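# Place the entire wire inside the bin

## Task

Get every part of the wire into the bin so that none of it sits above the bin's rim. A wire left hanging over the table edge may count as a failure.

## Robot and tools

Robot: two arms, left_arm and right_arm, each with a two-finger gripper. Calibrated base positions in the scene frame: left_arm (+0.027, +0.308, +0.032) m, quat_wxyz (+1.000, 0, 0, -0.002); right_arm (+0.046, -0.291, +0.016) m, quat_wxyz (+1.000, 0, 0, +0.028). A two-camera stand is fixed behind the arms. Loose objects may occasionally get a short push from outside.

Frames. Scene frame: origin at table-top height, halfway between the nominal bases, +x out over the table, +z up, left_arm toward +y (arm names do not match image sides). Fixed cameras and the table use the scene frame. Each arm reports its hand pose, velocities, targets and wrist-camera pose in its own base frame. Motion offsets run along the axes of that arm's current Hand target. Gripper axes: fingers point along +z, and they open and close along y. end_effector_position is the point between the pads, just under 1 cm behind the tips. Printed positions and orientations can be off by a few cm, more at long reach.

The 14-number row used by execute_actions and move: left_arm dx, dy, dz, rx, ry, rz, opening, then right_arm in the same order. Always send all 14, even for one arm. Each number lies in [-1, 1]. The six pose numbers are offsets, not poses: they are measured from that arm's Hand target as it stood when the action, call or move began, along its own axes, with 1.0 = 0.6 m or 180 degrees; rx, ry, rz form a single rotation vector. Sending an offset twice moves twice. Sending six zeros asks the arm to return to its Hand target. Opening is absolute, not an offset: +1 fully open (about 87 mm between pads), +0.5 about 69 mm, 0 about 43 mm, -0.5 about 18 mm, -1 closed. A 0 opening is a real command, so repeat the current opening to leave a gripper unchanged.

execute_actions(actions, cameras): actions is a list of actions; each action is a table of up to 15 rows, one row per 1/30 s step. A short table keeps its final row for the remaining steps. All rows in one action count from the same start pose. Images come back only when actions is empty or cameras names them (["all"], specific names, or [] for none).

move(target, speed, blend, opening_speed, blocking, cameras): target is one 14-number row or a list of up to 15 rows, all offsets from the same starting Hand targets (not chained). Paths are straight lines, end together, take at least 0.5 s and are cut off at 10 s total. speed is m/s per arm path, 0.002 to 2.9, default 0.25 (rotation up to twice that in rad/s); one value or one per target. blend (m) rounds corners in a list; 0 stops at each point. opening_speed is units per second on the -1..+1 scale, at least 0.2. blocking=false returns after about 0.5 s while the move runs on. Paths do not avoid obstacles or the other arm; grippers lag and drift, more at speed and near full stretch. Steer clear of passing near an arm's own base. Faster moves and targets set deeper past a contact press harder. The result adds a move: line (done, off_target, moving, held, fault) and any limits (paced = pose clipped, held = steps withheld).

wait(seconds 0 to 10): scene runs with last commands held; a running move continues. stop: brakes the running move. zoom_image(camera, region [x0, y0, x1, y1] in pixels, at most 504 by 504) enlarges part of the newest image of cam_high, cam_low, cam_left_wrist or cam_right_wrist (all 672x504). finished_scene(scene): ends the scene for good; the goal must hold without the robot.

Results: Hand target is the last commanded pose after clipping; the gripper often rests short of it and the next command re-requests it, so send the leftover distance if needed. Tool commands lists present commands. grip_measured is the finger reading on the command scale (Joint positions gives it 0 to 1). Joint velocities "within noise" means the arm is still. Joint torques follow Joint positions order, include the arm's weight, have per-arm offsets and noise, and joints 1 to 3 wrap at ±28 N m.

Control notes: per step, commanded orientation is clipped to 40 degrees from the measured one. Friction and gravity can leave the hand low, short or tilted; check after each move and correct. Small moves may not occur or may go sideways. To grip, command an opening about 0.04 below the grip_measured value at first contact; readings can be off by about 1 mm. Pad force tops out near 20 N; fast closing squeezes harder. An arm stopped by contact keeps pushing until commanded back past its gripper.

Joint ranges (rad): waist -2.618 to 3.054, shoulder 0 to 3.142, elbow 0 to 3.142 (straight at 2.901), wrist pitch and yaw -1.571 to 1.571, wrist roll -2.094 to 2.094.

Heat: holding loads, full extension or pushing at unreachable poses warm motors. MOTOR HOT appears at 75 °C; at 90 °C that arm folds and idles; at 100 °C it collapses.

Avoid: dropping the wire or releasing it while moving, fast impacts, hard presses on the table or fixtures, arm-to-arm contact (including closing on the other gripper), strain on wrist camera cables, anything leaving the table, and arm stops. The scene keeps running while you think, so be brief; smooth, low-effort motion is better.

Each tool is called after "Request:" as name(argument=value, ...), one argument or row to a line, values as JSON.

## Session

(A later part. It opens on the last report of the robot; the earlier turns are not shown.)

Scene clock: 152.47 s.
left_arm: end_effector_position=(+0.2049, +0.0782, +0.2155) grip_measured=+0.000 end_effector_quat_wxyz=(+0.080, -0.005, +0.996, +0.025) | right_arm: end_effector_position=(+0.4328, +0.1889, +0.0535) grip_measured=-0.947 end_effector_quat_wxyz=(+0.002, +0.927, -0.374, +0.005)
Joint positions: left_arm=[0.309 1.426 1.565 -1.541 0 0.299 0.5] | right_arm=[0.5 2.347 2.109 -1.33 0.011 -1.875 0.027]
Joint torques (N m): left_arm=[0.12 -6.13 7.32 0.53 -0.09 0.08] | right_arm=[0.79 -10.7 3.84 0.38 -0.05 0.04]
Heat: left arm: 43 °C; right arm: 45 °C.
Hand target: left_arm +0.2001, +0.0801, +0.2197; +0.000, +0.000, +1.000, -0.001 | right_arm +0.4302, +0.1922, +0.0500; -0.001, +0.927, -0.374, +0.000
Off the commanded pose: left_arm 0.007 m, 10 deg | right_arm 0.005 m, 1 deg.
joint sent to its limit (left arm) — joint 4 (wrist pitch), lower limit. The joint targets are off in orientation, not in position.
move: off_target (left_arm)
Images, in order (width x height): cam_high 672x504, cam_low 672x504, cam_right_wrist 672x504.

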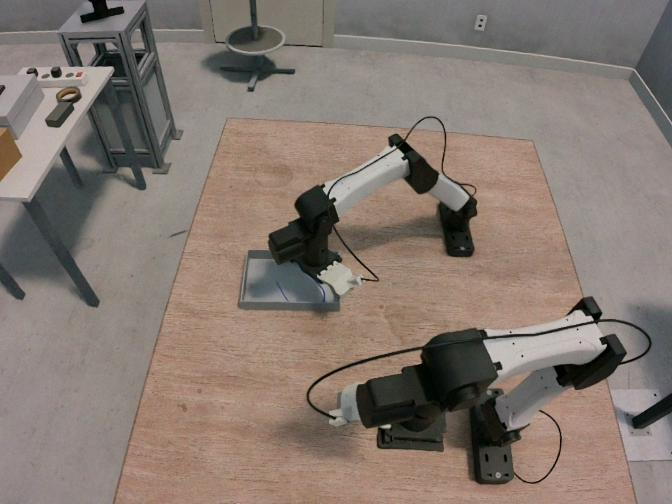

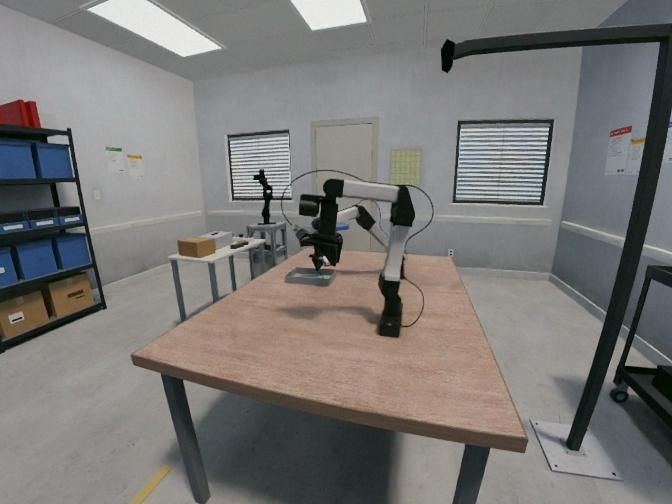

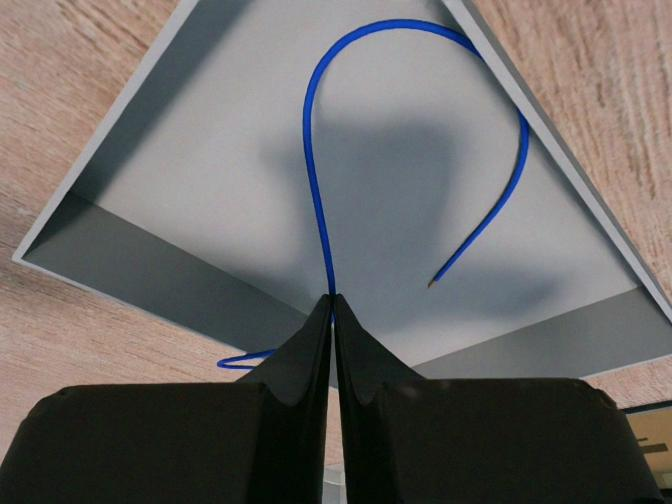

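Request:
move(
  target=[
    [0,0,0,0,0,0,0,0,0,0.078,0,0,0,-1],
    [0,0,0,0,0,0,0,0,0,0.078,0,0,0,-0.6],
    [0,0,0,0,0,0,0,0,0,-0.15,0,0,0,-0.6],
    [0,0,0,0,0,0,0,0.15,0.2,-0.2,0,0,0.4,-0.6],
  ],
  cameras=["cam_right_wrist","cam_high","cam_low"],
  speed=[0.1,0.1,0.12,0.25],
  opening_speed=0.5,
)

Request:
zoom_image(
  camera="cam_high",
  region=[220, 200, 370, 330],
)

Request:
zoom_image(
  camera="cam_low",
  region=[270, 250, 350, 300],
)

Scene clock: 169.00 s.
left_arm: end_effector_position=(+0.2049, +0.0782, +0.2155) grip_measured=+0.000 end_effector_quat_wxyz=(+0.080, -0.005, +0.996, +0.025) | right_arm: end_effector_position=(+0.4191, +0.0458, +0.1580) grip_measured=-0.600 end_effector_quat_wxyz=(+0.050, -0.538, +0.841, -0.025)
Joint positions: left_arm=[0.309 1.426 1.565 -1.541 0 0.299 0.5] | right_arm=[0.193 2.216 2.314 -1.558 0.011 -0.945 0.2]
Joint torques (N m): left_arm=[0.12 -6.12 7.31 0.53 -0.09 0.08] | right_arm=[-0.14 -12.52 3.36 0.45 0.08 0.15]
Heat: left arm: 44 °C; right arm: 46 °C.
Hand target: left_arm +0.2001, +0.0801, +0.2197; +0.000, +0.000, +1.000, -0.001 | right_arm +0.4117, +0.0432, +0.1699; +0.001, -0.531, +0.848, +0.000
Off the commanded pose: left_arm 0.007 m, 10 deg | right_arm 0.014 m, 6 deg.
joint sent to its limit (left arm) — joint 4 (wrist pitch), lower limit. The joint targets are off in orientation, not in position.
joint sent to its limit (right arm) — joint 4 (wrist pitch), lower limit. The joint targets are off in orientation, not in position.
move: off_target (left_arm, right_arm); target 2's new opening was sent with right_arm's hand 0.014 m and 1 deg from that target
Images, in order (width x height): cam_high 672x504, cam_low 672x504, cam_right_wrist 672x504.

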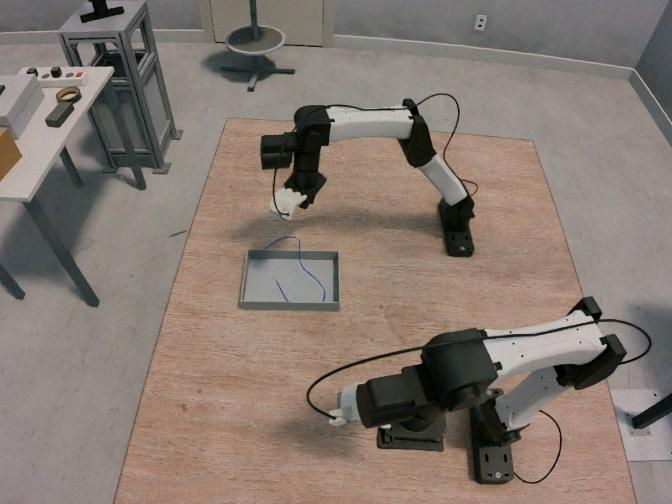

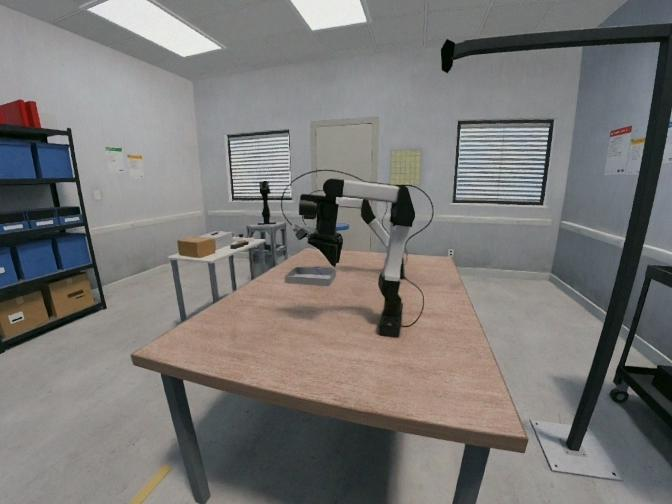

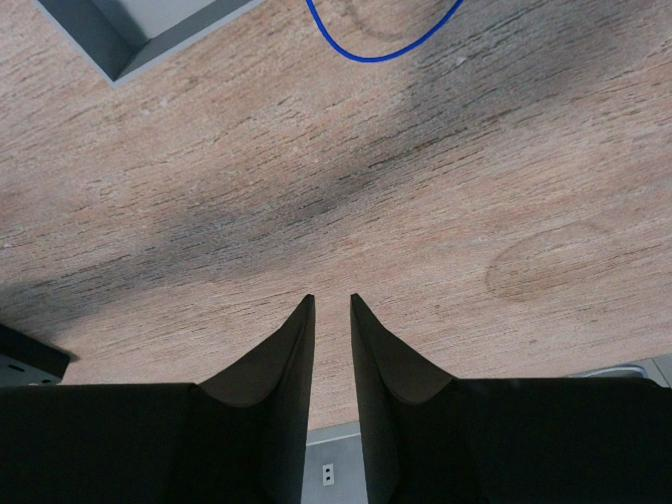

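Scaled by 3.360 from the camera's 672x504 image, which has a finer 960x720 frame.

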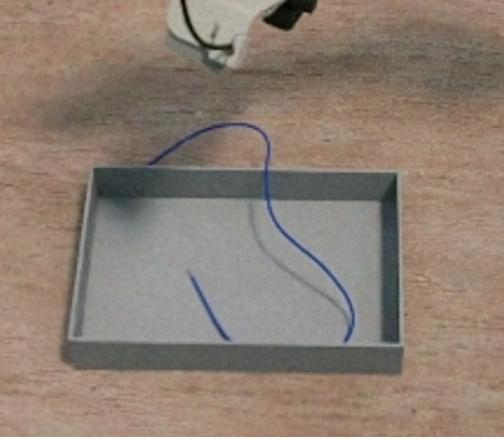

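Scaled by 6.300 from the camera's 672x504 image, which has a finer 960x720 frame.

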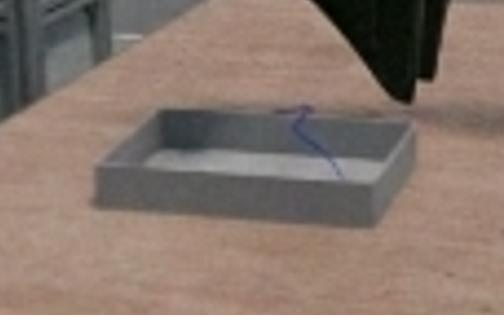

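Request:
move(
  target=[0,0,0,0,0,0,0,-0.079,-0.06,0,0,0,0.357,0],
  cameras=["cam_right_wrist","cam_high"],
  speed=0.25,
)

Scene clock: 196.83 s.
left_arm: end_effector_position=(+0.2049, +0.0782, +0.2155) grip_measured=+0.000 end_effector_quat_wxyz=(+0.080, -0.005, +0.996, +0.025) | right_arm: end_effector_position=(+0.4622, +0.0706, +0.1752) grip_measured=+0.000 end_effector_quat_wxyz=(+0.158, -0.003, +0.987, +0.017)
Joint positions: left_arm=[0.309 1.426 1.565 -1.541 0 0.299 0.5] | right_arm=[0.143 2.392 2.7 -1.56 0.01 0.136 0.5]
Joint velocities: left_arm=[-0.002 -0.007 0.017 -0.154 0.007 0.051 0.006] | right_arm=[within noise]
Joint torques (N m): left_arm=[0.12 -6.12 7.32 0.53 -0.09 0.08] | right_arm=[-0.38 -8.76 6.41 0.99 0.04 0.07]
Heat: left arm: 44 °C; right arm: 52 °C.
Hand target: left_arm +0.2001, +0.0801, +0.2197; +0.000, +0.000, +1.000, -0.001 | right_arm +0.4648, +0.0699, +0.1699; +0.001, +0.002, +1.000, +0.000
Off the commanded pose: left_arm 0.007 m, 10 deg | right_arm 0.006 m, 18 deg.
joint sent to its limit (left arm) — joint 4 (wrist pitch), lower limit. The joint targets are off in orientation, not in position.
joint sent to its limit (right arm) — joint 4 (wrist pitch), lower limit. The joint targets are off in orientation, not in position.
move: off_target (left_arm, right_arm)
Images, in order (width x height): cam_high 672x504, cam_right_wrist 672x504.

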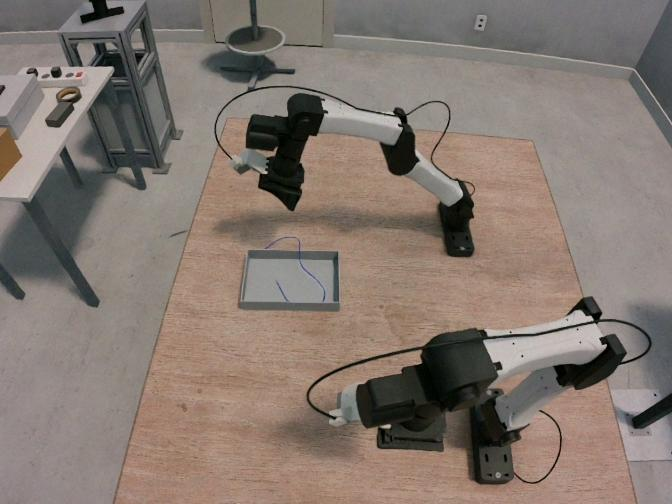

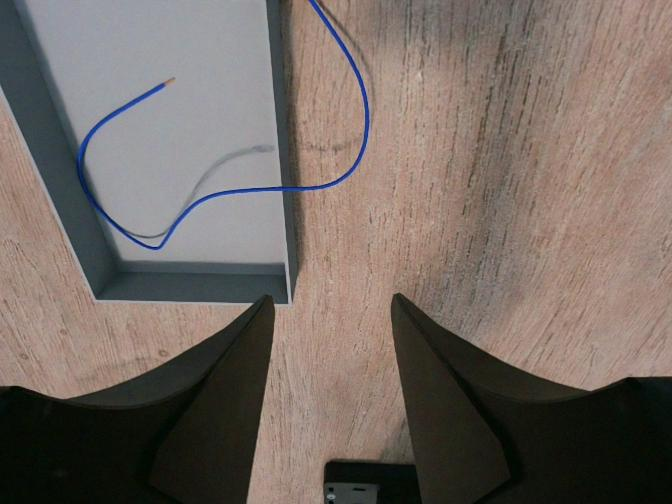

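Request:
move(
  target=[0,0,0,0,0,0,0,0,-0.035,0.145,0,0,0,0],
  cameras=["cam_right_wrist"],
  speed=0.15,
)

Scene clock: 204.40 s.
left_arm: end_effector_position=(+0.2049, +0.0782, +0.2155) grip_measured=+0.000 end_effector_quat_wxyz=(+0.080, -0.005, +0.996, +0.025) | right_arm: end_effector_position=(+0.4684, +0.0513, +0.0939) grip_measured=+0.000 end_effector_quat_wxyz=(+0.069, +0.003, +0.998, +0.005)
Joint positions: left_arm=[0.309 1.426 1.565 -1.541 0 0.299 0.5] | right_arm=[0.102 2.572 2.7 -1.56 0.005 0.108 0.5]
Joint torques (N m): left_arm=[0.13 -6.13 7.31 0.53 -0.09 0.08] | right_arm=[-0.28 -10.07 4.03 0.61 0.04 -0.02]
Heat: left arm: 44 °C; right arm: 50 °C.
Hand target: left_arm +0.2001, +0.0801, +0.2197; +0.000, +0.000, +1.000, -0.001 | right_arm +0.4649, +0.0490, +0.0828; +0.001, +0.002, +1.000, +0.001
Off the commanded pose: left_arm 0.007 m, 10 deg | right_arm 0.012 m, 8 deg.
joint sent to its limit (left arm) — joint 4 (wrist pitch), lower limit. The joint targets are off in orientation, not in position.
joint sent to its limit (right arm) — joint 4 (wrist pitch), lower limit. The joint targets are off in orientation, not in position.
move: off_target (left_arm, right_arm)
Images, in order (width x height): cam_right_wrist 672x504.

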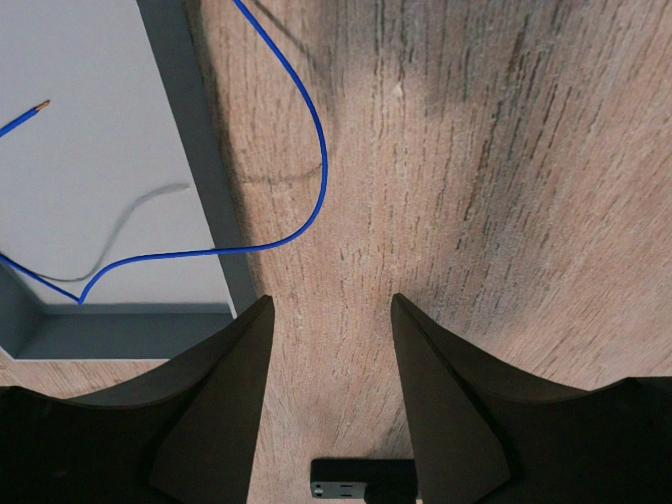

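Request:
move(
  target=[0,0,0,0,0,0,0,-0.01,0,0.075,0,0,0,-0.3],
  cameras=["cam_right_wrist"],
  speed=0.1,
)

Scene clock: 211.43 s.
left_arm: end_effector_position=(+0.2049, +0.0782, +0.2155) grip_measured=+0.000 end_effector_quat_wxyz=(+0.080, -0.005, +0.996, +0.025) | right_arm: end_effector_position=(+0.4697, +0.0514, +0.0419) grip_measured=-0.300 end_effector_quat_wxyz=(+0.023, +0.002, +1.000, +0.000)
Joint positions: left_arm=[0.309 1.426 1.565 -1.541 0 0.299 0.5] | right_arm=[0.102 2.709 2.745 -1.561 0.005 0.105 0.35]
Joint torques (N m): left_arm=[0.13 -6.12 7.32 0.53 -0.09 0.08] | right_arm=[-0.44 -10.56 6.49 0.41 0.03 -0.04]
Heat: left arm: 44 °C; right arm: 48 °C.
Hand target: left_arm +0.2001, +0.0801, +0.2197; +0.000, +0.000, +1.000, -0.001 | right_arm +0.4709, +0.0491, +0.0379; +0.001, +0.002, +1.000, +0.001
Off the commanded pose: left_arm 0.007 m, 10 deg | right_arm 0.005 m, 3 deg.
joint sent to its limit (left arm) — joint 4 (wrist pitch), lower limit. The joint targets are off in orientation, not in position.
joint sent to its limit (right arm) — joint 4 (wrist pitch), lower limit. The joint targets still meet the commanded pose.
move: off_target (left_arm, right_arm)
Images, in order (width x height): cam_right_wrist 672x504.

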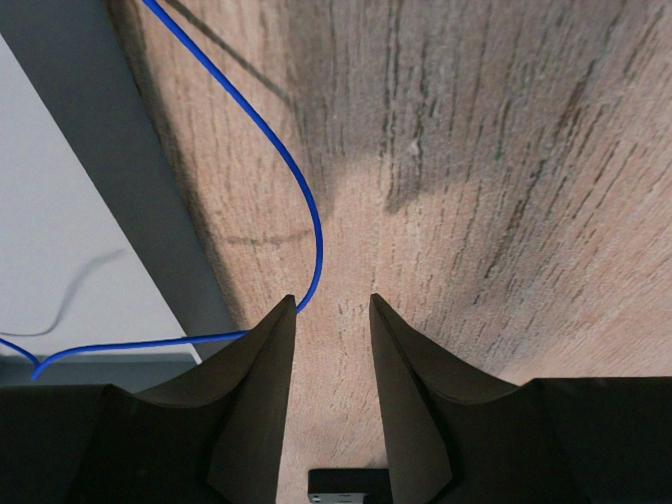

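Request:
move(
  target=[
    [0,0,0,0,0,0,0,-0.04,0.0,-0.01,0,0,0,-0.3],
    [0,0,0,0,0,0,0,-0.04,0.0,0.02,0,0,0,-0.3],
  ],
  cameras=["cam_right_wrist"],
  speed=0.1,
)

Scene clock: 218.90 s.
left_arm: end_effector_position=(+0.2049, +0.0782, +0.2155) grip_measured=+0.000 end_effector_quat_wxyz=(+0.080, -0.005, +0.996, +0.025) | right_arm: end_effector_position=(+0.4891, +0.0511, +0.0335) grip_measured=-0.300 end_effector_quat_wxyz=(+0.053, +0.002, +0.999, +0.003)
Joint positions: left_arm=[0.309 1.426 1.565 -1.541 0 0.299 0.5] | right_arm=[0.097 2.772 2.843 -1.535 0.005 0.102 0.35]
Joint torques (N m): left_arm=[0.13 -6.13 7.31 0.53 -0.09 0.08] | right_arm=[-0.09 -10.25 6.5 0.74 0.02 0.02]
Heat: left arm: 44 °C; right arm: 49 °C.
Hand target: left_arm +0.2001, +0.0801, +0.2197; +0.000, +0.000, +1.000, -0.001 | right_arm +0.4949, +0.0490, +0.0260; +0.001, +0.002, +1.000, +0.001
Off the commanded pose: left_arm 0.007 m, 10 deg | right_arm 0.010 m, 6 deg.
elbow stopped short (right arm): the move would have taken joint 3 (elbow) straighter than the controller allows.
joint sent to its limit (left arm) — joint 4 (wrist pitch), lower limit. The joint targets are off in orientation, not in position.
move: off_target (left_arm, right_arm)
Images, in order (width x height): cam_right_wrist 672x504.

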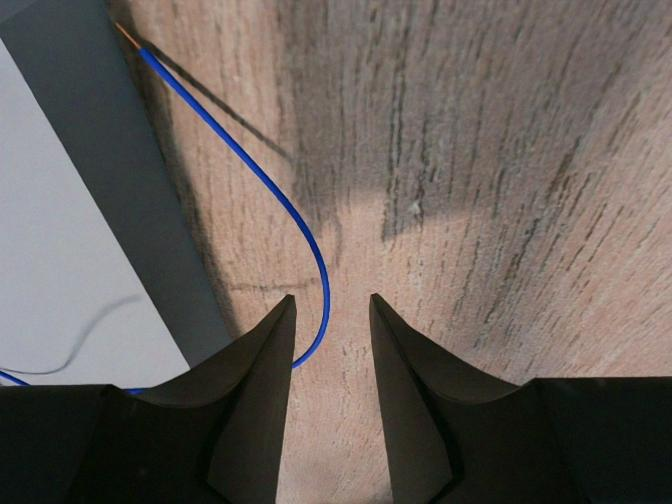

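Request:
move(
  target=[
    [0,0,0,0,0,0,0,0,0,0.025,0,0,0,-0.3],
    [0,0,0,0,0,0,0,0,0,0.025,0,0,0,-1],
  ],
  cameras=["cam_right_wrist"],
  speed=0.1,
  opening_speed=1,
)

Scene clock: 230.30 s.
left_arm: end_effector_position=(+0.2049, +0.0782, +0.2155) grip_measured=+0.000 end_effector_quat_wxyz=(+0.080, -0.005, +0.996, +0.025) | right_arm: end_effector_position=(+0.4896, +0.0512, +0.0187) grip_measured=-0.939 end_effector_quat_wxyz=(+0.044, +0.002, +0.999, +0.002)
Joint positions: left_arm=[0.309 1.426 1.565 -1.541 0 0.299 0.5] | right_arm=[0.097 2.803 2.843 -1.522 0.005 0.101 0.03]
Joint torques (N m): left_arm=[0.12 -6.12 7.32 0.53 -0.09 0.08] | right_arm=[-0.24 -10.39 6.46 0.69 0 -0.03]
Heat: left arm: 44 °C; right arm: 49 °C.
Hand target: left_arm +0.2001, +0.0801, +0.2197; +0.000, +0.000, +1.000, -0.001 | right_arm +0.4949, +0.0490, +0.0109; +0.001, +0.002, +1.000, +0.001
Off the commanded pose: left_arm 0.007 m, 10 deg | right_arm 0.010 m, 5 deg.
elbow stopped short (right arm): the move would have taken joint 3 (elbow) straighter than the controller allows.
joint sent to its limit (left arm) — joint 4 (wrist pitch), lower limit. The joint targets are off in orientation, not in position.
move: off_target (left_arm, right_arm); target 2's new opening was sent with right_arm's hand 0.010 m and 5 deg from that target
Images, in order (width x height): cam_right_wrist 672x504.

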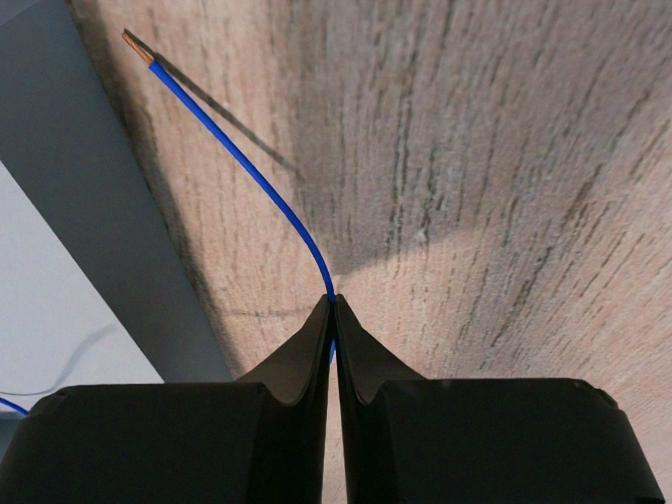

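Request:
move(
  target=[
    [0,0,0,0,0,0,0,0,0,-0.14,0,0,0,-1],
    [0,0,0,0,0,0,0,0.02,0.13,-0.14,0,0,0,-1],
    [0,0,0,0,0,0,0,0.02,0.13,-0.03,0,0,0,-1],
  ],
  cameras=["cam_right_wrist","cam_high"],
  speed=0.12,
)

Request:
zoom_image(
  camera="cam_high",
  region=[220, 200, 370, 330],
)

Scene clock: 242.50 s.
left_arm: end_effector_position=(+0.2049, +0.0782, +0.2155) grip_measured=+0.000 end_effector_quat_wxyz=(+0.080, -0.005, +0.996, +0.025) | right_arm: end_effector_position=(+0.4794, +0.1233, +0.0365) grip_measured=-0.939 end_effector_quat_wxyz=(+0.059, +0.003, +0.998, +0.012)
Joint positions: left_arm=[0.309 1.426 1.565 -1.541 0 0.299 0.5] | right_arm=[0.234 2.769 2.85 -1.532 0.005 0.239 0.03]
Joint torques (N m): left_arm=[0.13 -6.12 7.32 0.53 -0.09 0.08] | right_arm=[0.62 -10.51 5.85 0.72 0.06 0.16]
Heat: left arm: 45 °C; right arm: 50 °C.
Hand target: left_arm +0.2001, +0.0801, +0.2197; +0.000, +0.000, +1.000, -0.001 | right_arm +0.4831, +0.1271, +0.0289; +0.001, +0.002, +1.000, +0.001
Off the commanded pose: left_arm 0.007 m, 10 deg | right_arm 0.009 m, 7 deg.
elbow stopped short (right arm): the move would have taken joint 3 (elbow) straighter than the controller allows.
joint sent to its limit (left arm) — joint 4 (wrist pitch), lower limit. The joint targets are off in orientation, not in position.
move: off_target (left_arm, right_arm)
Images, in order (width x height): cam_high 672x504, cam_right_wrist 672x504.

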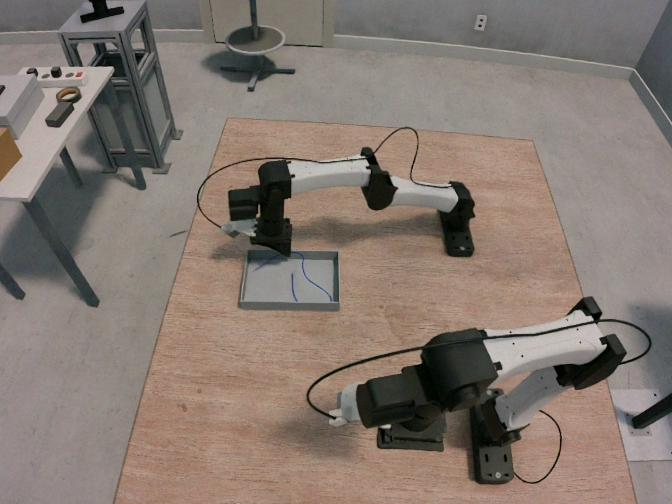

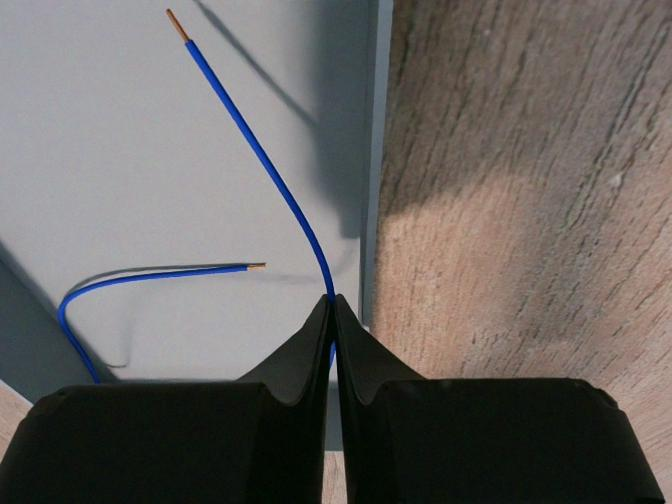

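Scaled by 3.360 from the camera's 672x504 image, which has a finer 960x720 frame.

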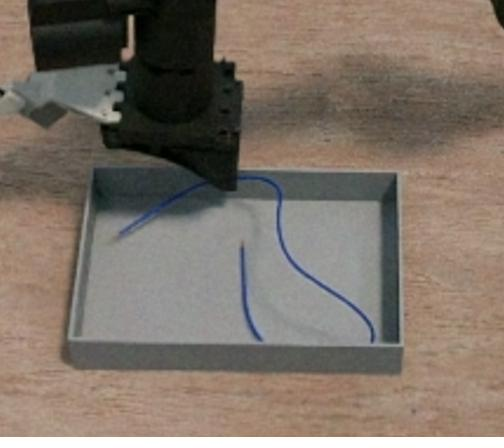

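Request:
move(
  target=[0,0,0,0,0,0,0,0.02,0.01,0.06,0,0,0,-1],
  cameras=["cam_right_wrist","cam_high"],
  speed=0.08,
)

Request:
zoom_image(
  camera="cam_high",
  region=[220, 200, 370, 330],
)

Scene clock: 249.17 s.
left_arm: end_effector_position=(+0.2049, +0.0782, +0.2155) grip_measured=+0.000 end_effector_quat_wxyz=(+0.080, -0.005, +0.996, +0.025) | right_arm: end_effector_position=(+0.4735, +0.1281, +0.0078) grip_measured=-0.939 end_effector_quat_wxyz=(+0.031, +0.003, +1.000, +0.005)
Joint positions: left_arm=[0.309 1.426 1.565 -1.541 0 0.299 0.5] | right_arm=[0.245 2.831 2.851 -1.529 0.005 0.25 0.03]
Joint torques (N m): left_arm=[0.12 -6.12 7.32 0.53 -0.09 0.08] | right_arm=[1.26 -9.76 5.85 0.47 0.09 0.18]
Heat: left arm: 45 °C; right arm: 50 °C.
Hand target: left_arm +0.2001, +0.0801, +0.2197; +0.000, +0.000, +1.000, -0.001 | right_arm +0.4712, +0.1333, -0.0070; +0.001, +0.002, +1.000, +0.001
Off the commanded pose: left_arm 0.007 m, 10 deg | right_arm 0.016 m, 4 deg.
elbow stopped short (right arm): the move would have taken joint 3 (elbow) straighter than the controller allows.
joint sent to its limit (left arm) — joint 4 (wrist pitch), lower limit. The joint targets are off in orientation, not in position.
move: off_target (left_arm, right_arm)
Images, in order (width x height): cam_high 672x504, cam_right_wrist 672x504.

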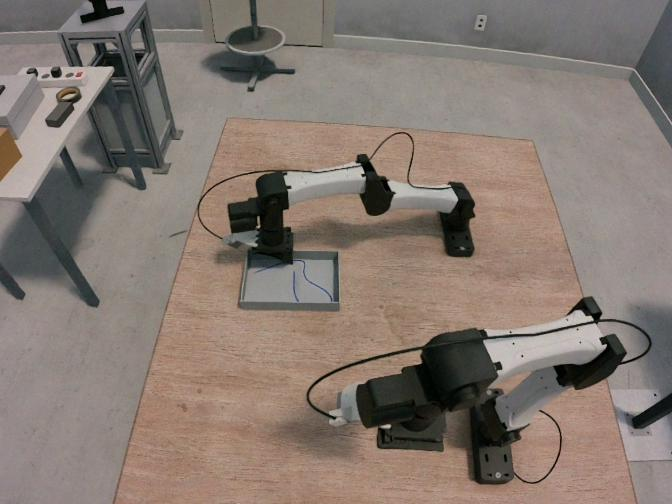

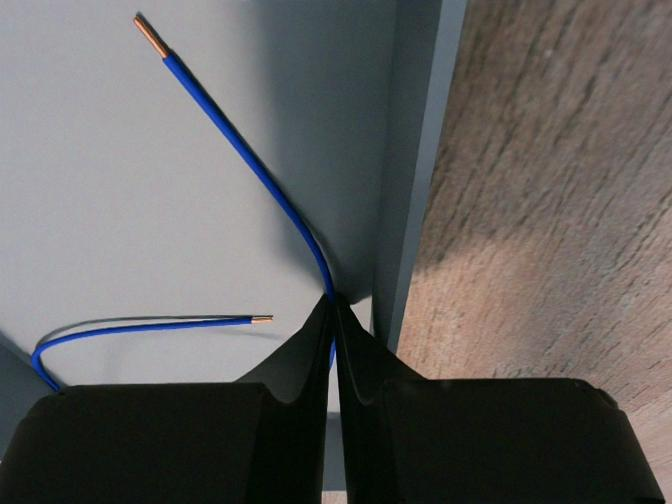

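Scaled by 3.360 from the camera's 672x504 image, which has a finer 960x720 frame.

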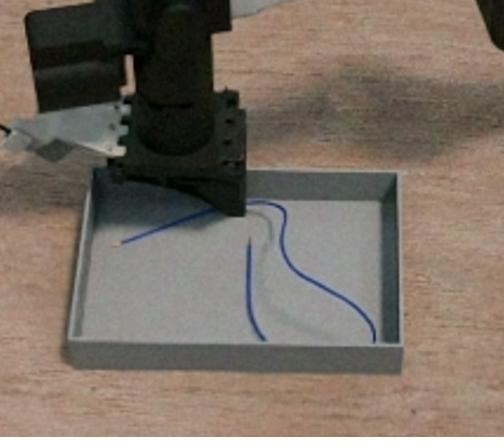

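Request:
move(
  target=[
    [0,0,0,0,0,0,0,0,0,0.005,0,0,0,-0.6],
    [0,0,0,0,0,0,0,0,0,-0.2,0,0,0,-0.6],
    [0,0,0,0,0,0,0,0.15,-0.1,-0.3,0,0,0,-0.6],
  ],
  cameras=["cam_right_wrist","cam_high","cam_low"],
  speed=[0.1,0.1,0.25],
  opening_speed=0.5,
)

Request:
zoom_image(
  camera="cam_high",
  region=[220, 200, 370, 330],
)

Request:
zoom_image(
  camera="cam_low",
  region=[270, 250, 350, 300],
)

Scene clock: 260.77 s.
left_arm: end_effector_position=(+0.2049, +0.0782, +0.2155) grip_measured=+0.000 end_effector_quat_wxyz=(+0.080, -0.005, +0.996, +0.025) | right_arm: end_effector_position=(+0.3842, +0.0735, +0.1689) grip_measured=-0.600 end_effector_quat_wxyz=(+0.059, +0.006, +0.998, +0.010)
Joint positions: left_arm=[0.309 1.426 1.565 -1.541 0 0.299 0.5] | right_arm=[0.17 2.156 2.272 -1.568 0.001 0.182 0.2]
Joint torques (N m): left_arm=[0.13 -6.12 7.31 0.53 -0.09 0.08] | right_arm=[0.18 -10.55 3.6 0.63 0.11 -0.04]
Heat: left arm: 45 °C; right arm: 50 °C.
Hand target: left_arm +0.2001, +0.0801, +0.2197; +0.000, +0.000, +1.000, -0.001 | right_arm +0.3807, +0.0733, +0.1728; +0.001, +0.002, +1.000, +0.000
Off the commanded pose: left_arm 0.007 m, 10 deg | right_arm 0.005 m, 7 deg.
elbow stopped short (right arm): the move would have taken joint 3 (elbow) straighter than the controller allows.
joint sent to its limit (left arm) — joint 4 (wrist pitch), lower limit. The joint targets are off in orientation, not in position.
joint sent to its limit (right arm) — joint 4 (wrist pitch), lower limit. The joint targets are off in orientation, not in position.
move: off_target (left_arm, right_arm)
Images, in order (width x height): cam_high 672x504, cam_low 672x504, cam_right_wrist 672x504.

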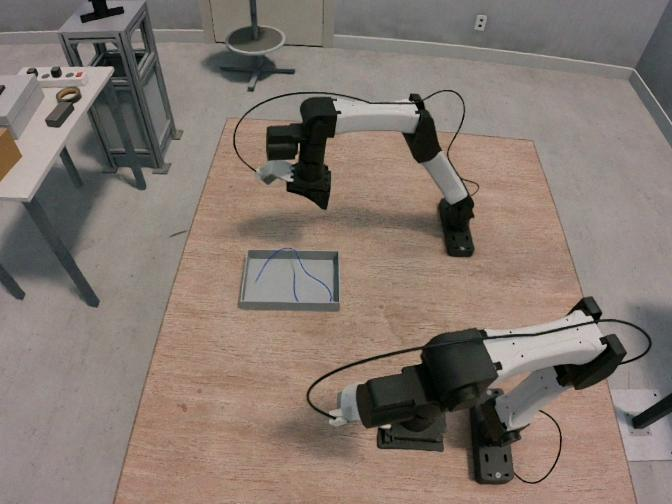

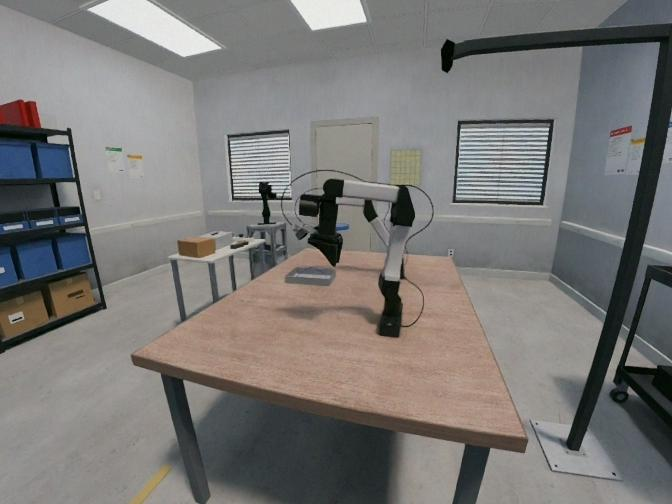

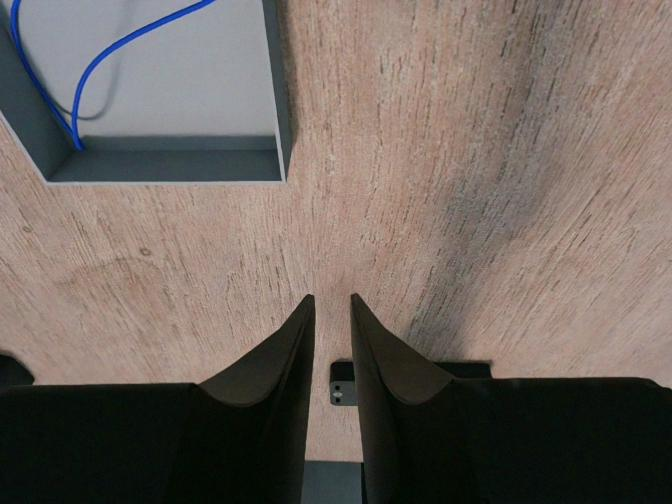

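Scaled by 3.360 from the camera's 672x504 image, which has a finer 960x720 frame.

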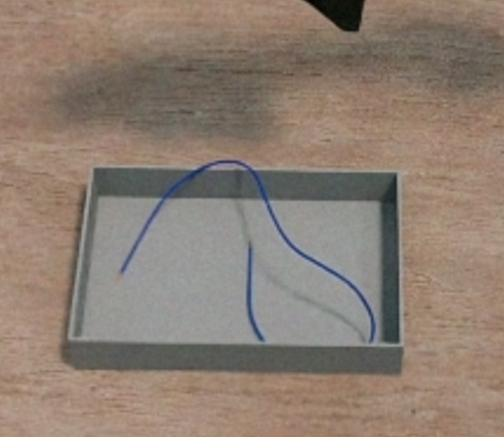

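Scaled by 6.300 from the camera's 672x504 image, which has a finer 960x720 frame.

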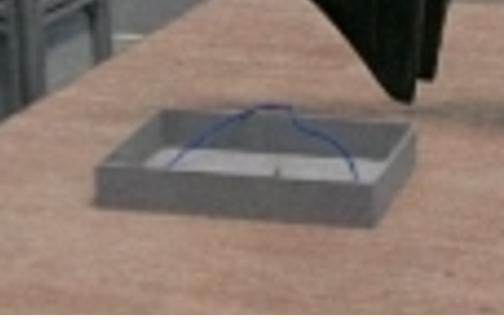

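Request:
move(
  target=[0,0,0,0,0,0,0,-0.049,0.128,0.088,0,0,0.272,-0.2],
  cameras=["cam_right_wrist","cam_high"],
  speed=0.2,
)

Scene clock: 288.90 s.
left_arm: end_effector_position=(+0.2049, +0.0782, +0.2155) grip_measured=+0.000 end_effector_quat_wxyz=(+0.080, -0.005, +0.996, +0.025) | right_arm: end_effector_position=(+0.4070, +0.1454, +0.1237) grip_measured=-0.200 end_effector_quat_wxyz=(+0.011, +0.416, +0.909, +0.008)
Joint positions: left_arm=[0.309 1.426 1.565 -1.541 0 0.299 0.5] | right_arm=[0.257 2.314 2.338 -1.568 0.002 1.115 0.4]
Joint torques (N m): left_arm=[0.13 -6.13 7.31 0.53 -0.09 0.08] | right_arm=[0.99 -8.79 6.48 0.38 0.12 0.11]
Heat: left arm: 45 °C; right arm: 48 °C.
Hand target: left_arm +0.2001, +0.0801, +0.2197; +0.000, +0.000, +1.000, -0.001 | right_arm +0.4105, +0.1501, +0.1201; +0.001, +0.416, +0.909, +0.001
Off the commanded pose: left_arm 0.007 m, 10 deg | right_arm 0.007 m, 1 deg.
joint sent to its limit (left arm) — joint 4 (wrist pitch), lower limit. The joint targets are off in orientation, not in position.
joint sent to its limit (right arm) — joint 4 (wrist pitch), lower limit. The joint targets still meet the commanded pose.
move: off_target (left_arm)
Images, in order (width x height): cam_high 672x504, cam_right_wrist 672x504.

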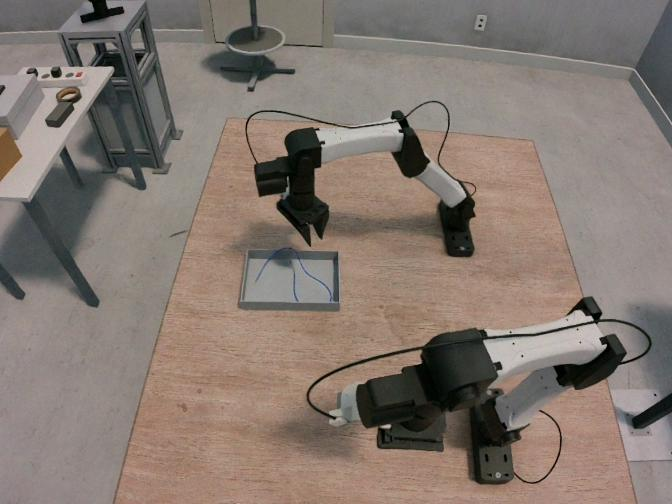

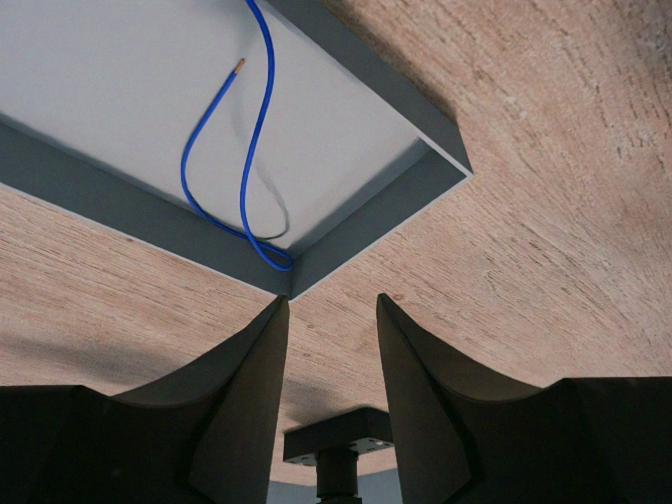

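Request:
move(
  target=[
    [0,0,0,0,0,0,0,0.035,0.075,0.02,0,0,0,-0.2],
    [0,0,0,0,0,0,0,0.035,0.075,0.115,0,0,0,-0.2],
  ],
  cameras=["cam_right_wrist"],
  speed=0.12,
)

Scene clock: 304.87 s.
left_arm: end_effector_position=(+0.2049, +0.0782, +0.2155) grip_measured=+0.000 end_effector_quat_wxyz=(+0.080, -0.005, +0.996, +0.025) | right_arm: end_effector_position=(+0.4304, +0.1939, +0.0613) grip_measured=-0.200 end_effector_quat_wxyz=(+0.005, +0.416, +0.909, +0.005)
Joint positions: left_arm=[0.309 1.426 1.565 -1.541 0 0.299 0.5] | right_arm=[0.341 2.511 2.437 -1.482 0 1.199 0.4]
Joint torques (N m): left_arm=[0.12 -6.12 7.32 0.53 -0.09 0.08] | right_arm=[0.47 -10.09 4.49 0.48 0.18 0.07]
Heat: left arm: 45 °C; right arm: 47 °C.
Hand target: left_arm +0.2001, +0.0801, +0.2197; +0.000, +0.000, +1.000, -0.001 | right_arm +0.4309, +0.1954, +0.0512; +0.000, +0.416, +0.909, +0.001
Off the commanded pose: left_arm 0.007 m, 10 deg | right_arm 0.010 m, 1 deg.
joint sent to its limit (left arm) — joint 4 (wrist pitch), lower limit. The joint targets are off in orientation, not in position.
move: off_target (left_arm)
Images, in order (width x height): cam_right_wrist 672x504.

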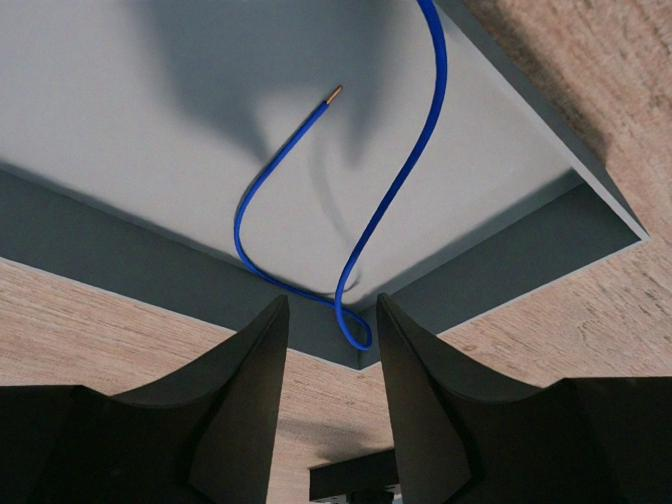

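Request:
move(
  target=[
    [0,0,0,0,0,0,0,0,-0.012,0.07,0,0,0,-0.2],
    [0,0,0,0,0,0,0,0,-0.012,0.07,0,0,0,-1],
    [0,0,0,0,0,0,0,0,-0.012,0.09,0,0,0,-1],
  ],
  cameras=["cam_right_wrist","cam_high","cam_low"],
  speed=0.08,
  opening_speed=1,
)

Request:
zoom_image(
  camera="cam_high",
  region=[220, 200, 370, 330],
)

Request:
zoom_image(
  camera="cam_low",
  region=[270, 250, 350, 300],
)

Scene clock: 328.67 s.
left_arm: end_effector_position=(+0.2049, +0.0782, +0.2155) grip_measured=+0.000 end_effector_quat_wxyz=(+0.080, -0.005, +0.996, +0.025) | right_arm: end_effector_position=(+0.4275, +0.1959, +0.0052) grip_measured=-0.978 end_effector_quat_wxyz=(-0.003, +0.416, +0.909, +0.012)
Joint positions: left_arm=[0.309 1.426 1.565 -1.541 0 0.299 0.5] | right_arm=[0.339 2.485 2.162 -1.236 -0.022 1.196 0.011]
Joint torques (N m): left_arm=[0.13 -6.13 7.32 0.53 -0.09 0.08] | right_arm=[0.21 -11.36 2.48 0.55 0.35 0.03]
Heat: left arm: 46 °C; right arm: 47 °C.
Hand target: left_arm +0.2001, +0.0801, +0.2197; +0.000, +0.000, +1.000, -0.001 | right_arm +0.4255, +0.1908, -0.0028; +0.001, +0.416, +0.909, +0.001
Off the commanded pose: left_arm 0.007 m, 10 deg | right_arm 0.010 m, 1 deg.
joint sent to its limit (left arm) — joint 4 (wrist pitch), lower limit. The joint targets are off in orientation, not in position.
move: off_target (left_arm)
Images, in order (width x height): cam_high 672x504, cam_low 672x504, cam_right_wrist 672x504.

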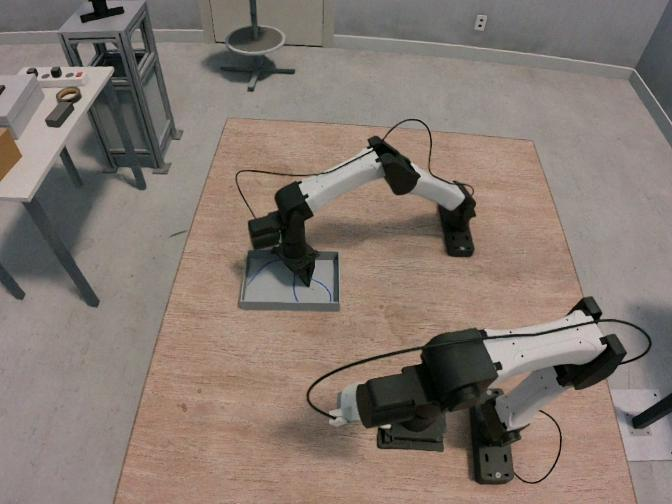

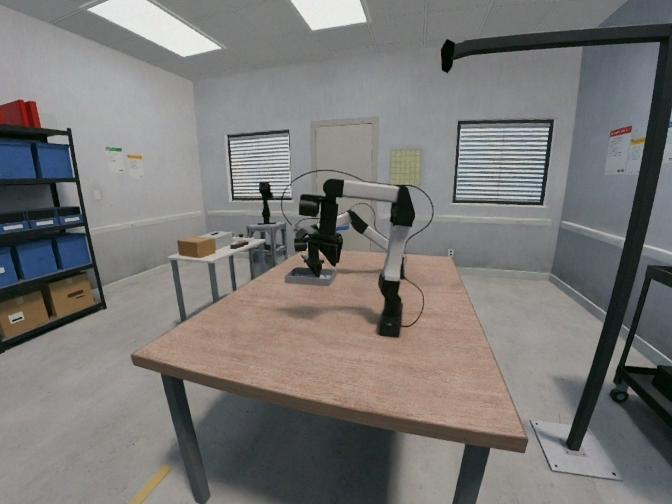

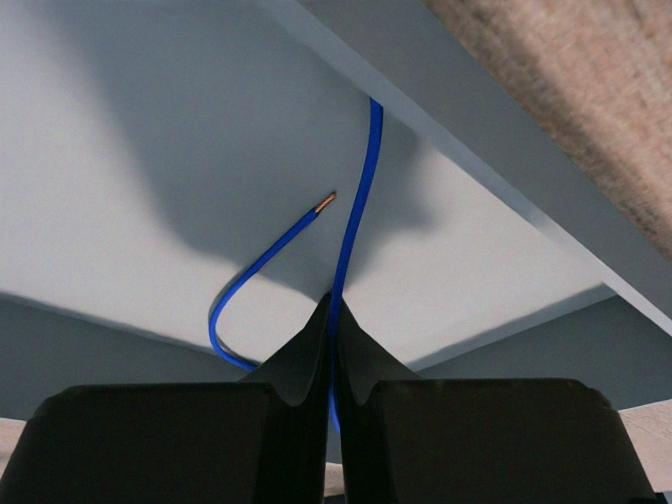

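Scaled by 3.360 from the camera's 672x504 image, which has a finer 960x720 frame.

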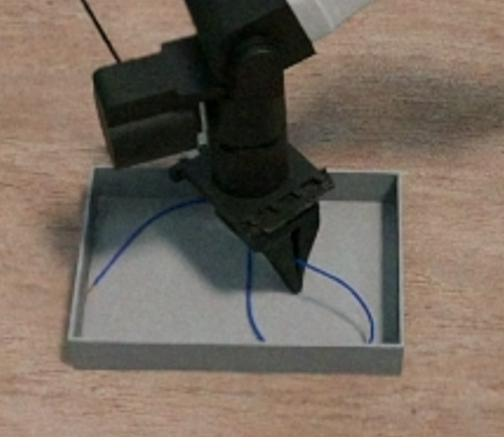

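Scaled by 6.300 from the camera's 672x504 image, which has a finer 960x720 frame.

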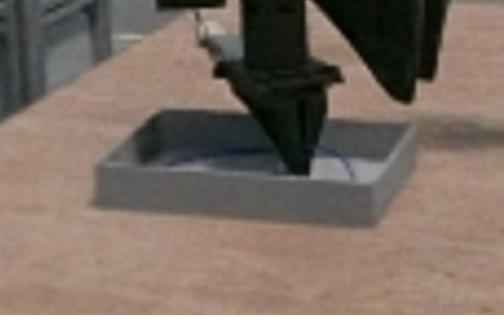

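Request:
move(
  target=[
    [0,0,0,0,0,0,0,0,0,0.01,0,0,0,-0.7],
    [0,0,0,0,0,0,0,0,0,-0.25,0,0,0,-0.7],
  ],
  cameras=["cam_right_wrist","cam_high","cam_low"],
  speed=[0.1,0.12],
  opening_speed=0.2,
)

Request:
zoom_image(
  camera="cam_high",
  region=[220, 200, 370, 330],
)

Request:
zoom_image(
  camera="cam_low",
  region=[270, 250, 350, 300],
)

Scene clock: 341.10 s.
left_arm: end_effector_position=(+0.2049, +0.0782, +0.2155) grip_measured=+0.000 end_effector_quat_wxyz=(+0.080, -0.005, +0.996, +0.025) | right_arm: end_effector_position=(+0.4247, +0.1932, +0.1319) grip_measured=-0.700 end_effector_quat_wxyz=(+0.040, +0.416, +0.907, +0.047)
Joint positions: left_arm=[0.309 1.426 1.565 -1.541 0 0.299 0.5] | right_arm=[0.339 2.387 2.496 -1.557 -0.013 1.2 0.15]
Joint torques (N m): left_arm=[0.12 -6.12 7.31 0.53 -0.09 0.08] | right_arm=[-0.31 -12.56 5.71 0.47 0.22 0.13]
Heat: left arm: 46 °C; right arm: 51 °C.
Hand target: left_arm +0.2001, +0.0801, +0.2197; +0.000, +0.000, +1.000, -0.001 | right_arm +0.4253, +0.1906, +0.1473; +0.001, +0.416, +0.909, +0.001
Off the commanded pose: left_arm 0.007 m, 10 deg | right_arm 0.016 m, 7 deg.
joint sent to its limit (left arm) — joint 4 (wrist pitch), lower limit. The joint targets are off in orientation, not in position.
joint sent to its limit (right arm) — joint 4 (wrist pitch), lower limit. The joint targets are off in orientation, not in position.
move: off_target (left_arm, right_arm)
Images, in order (width x height): cam_high 672x504, cam_low 672x504, cam_right_wrist 672x504.

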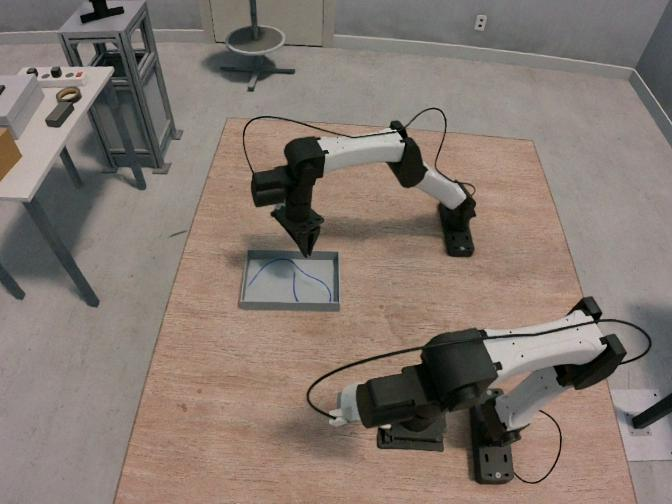

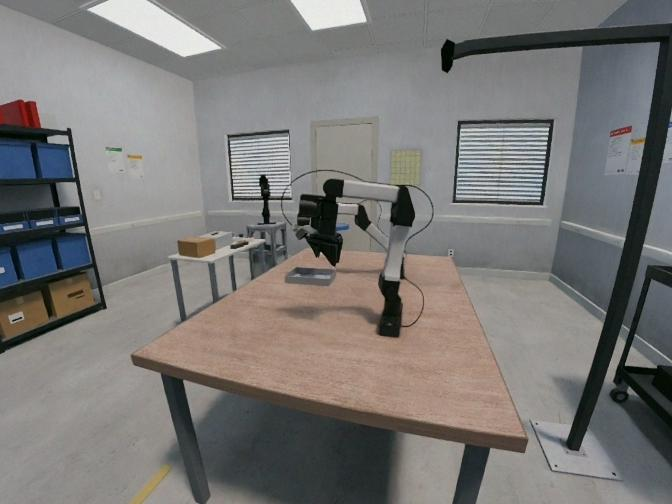

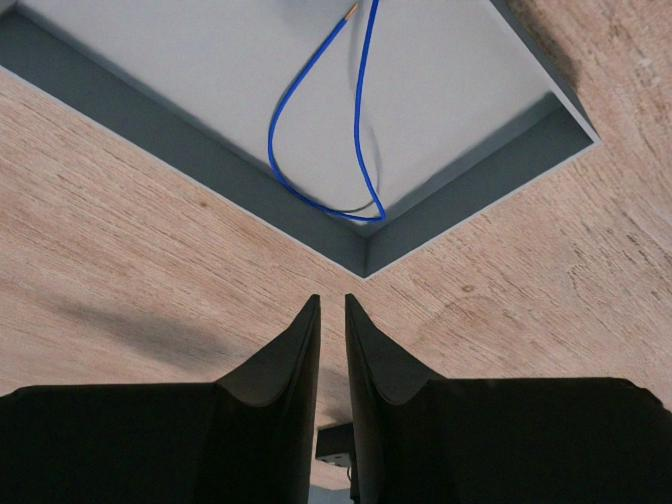

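Scaled by 3.360 from the camera's 672x504 image, which has a finer 960x720 frame.

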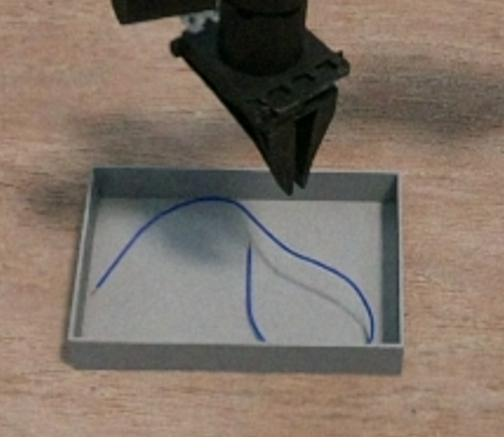

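Scaled by 6.300 from the camera's 672x504 image, which has a finer 960x720 frame.

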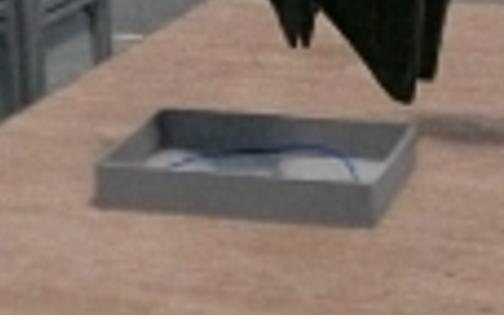

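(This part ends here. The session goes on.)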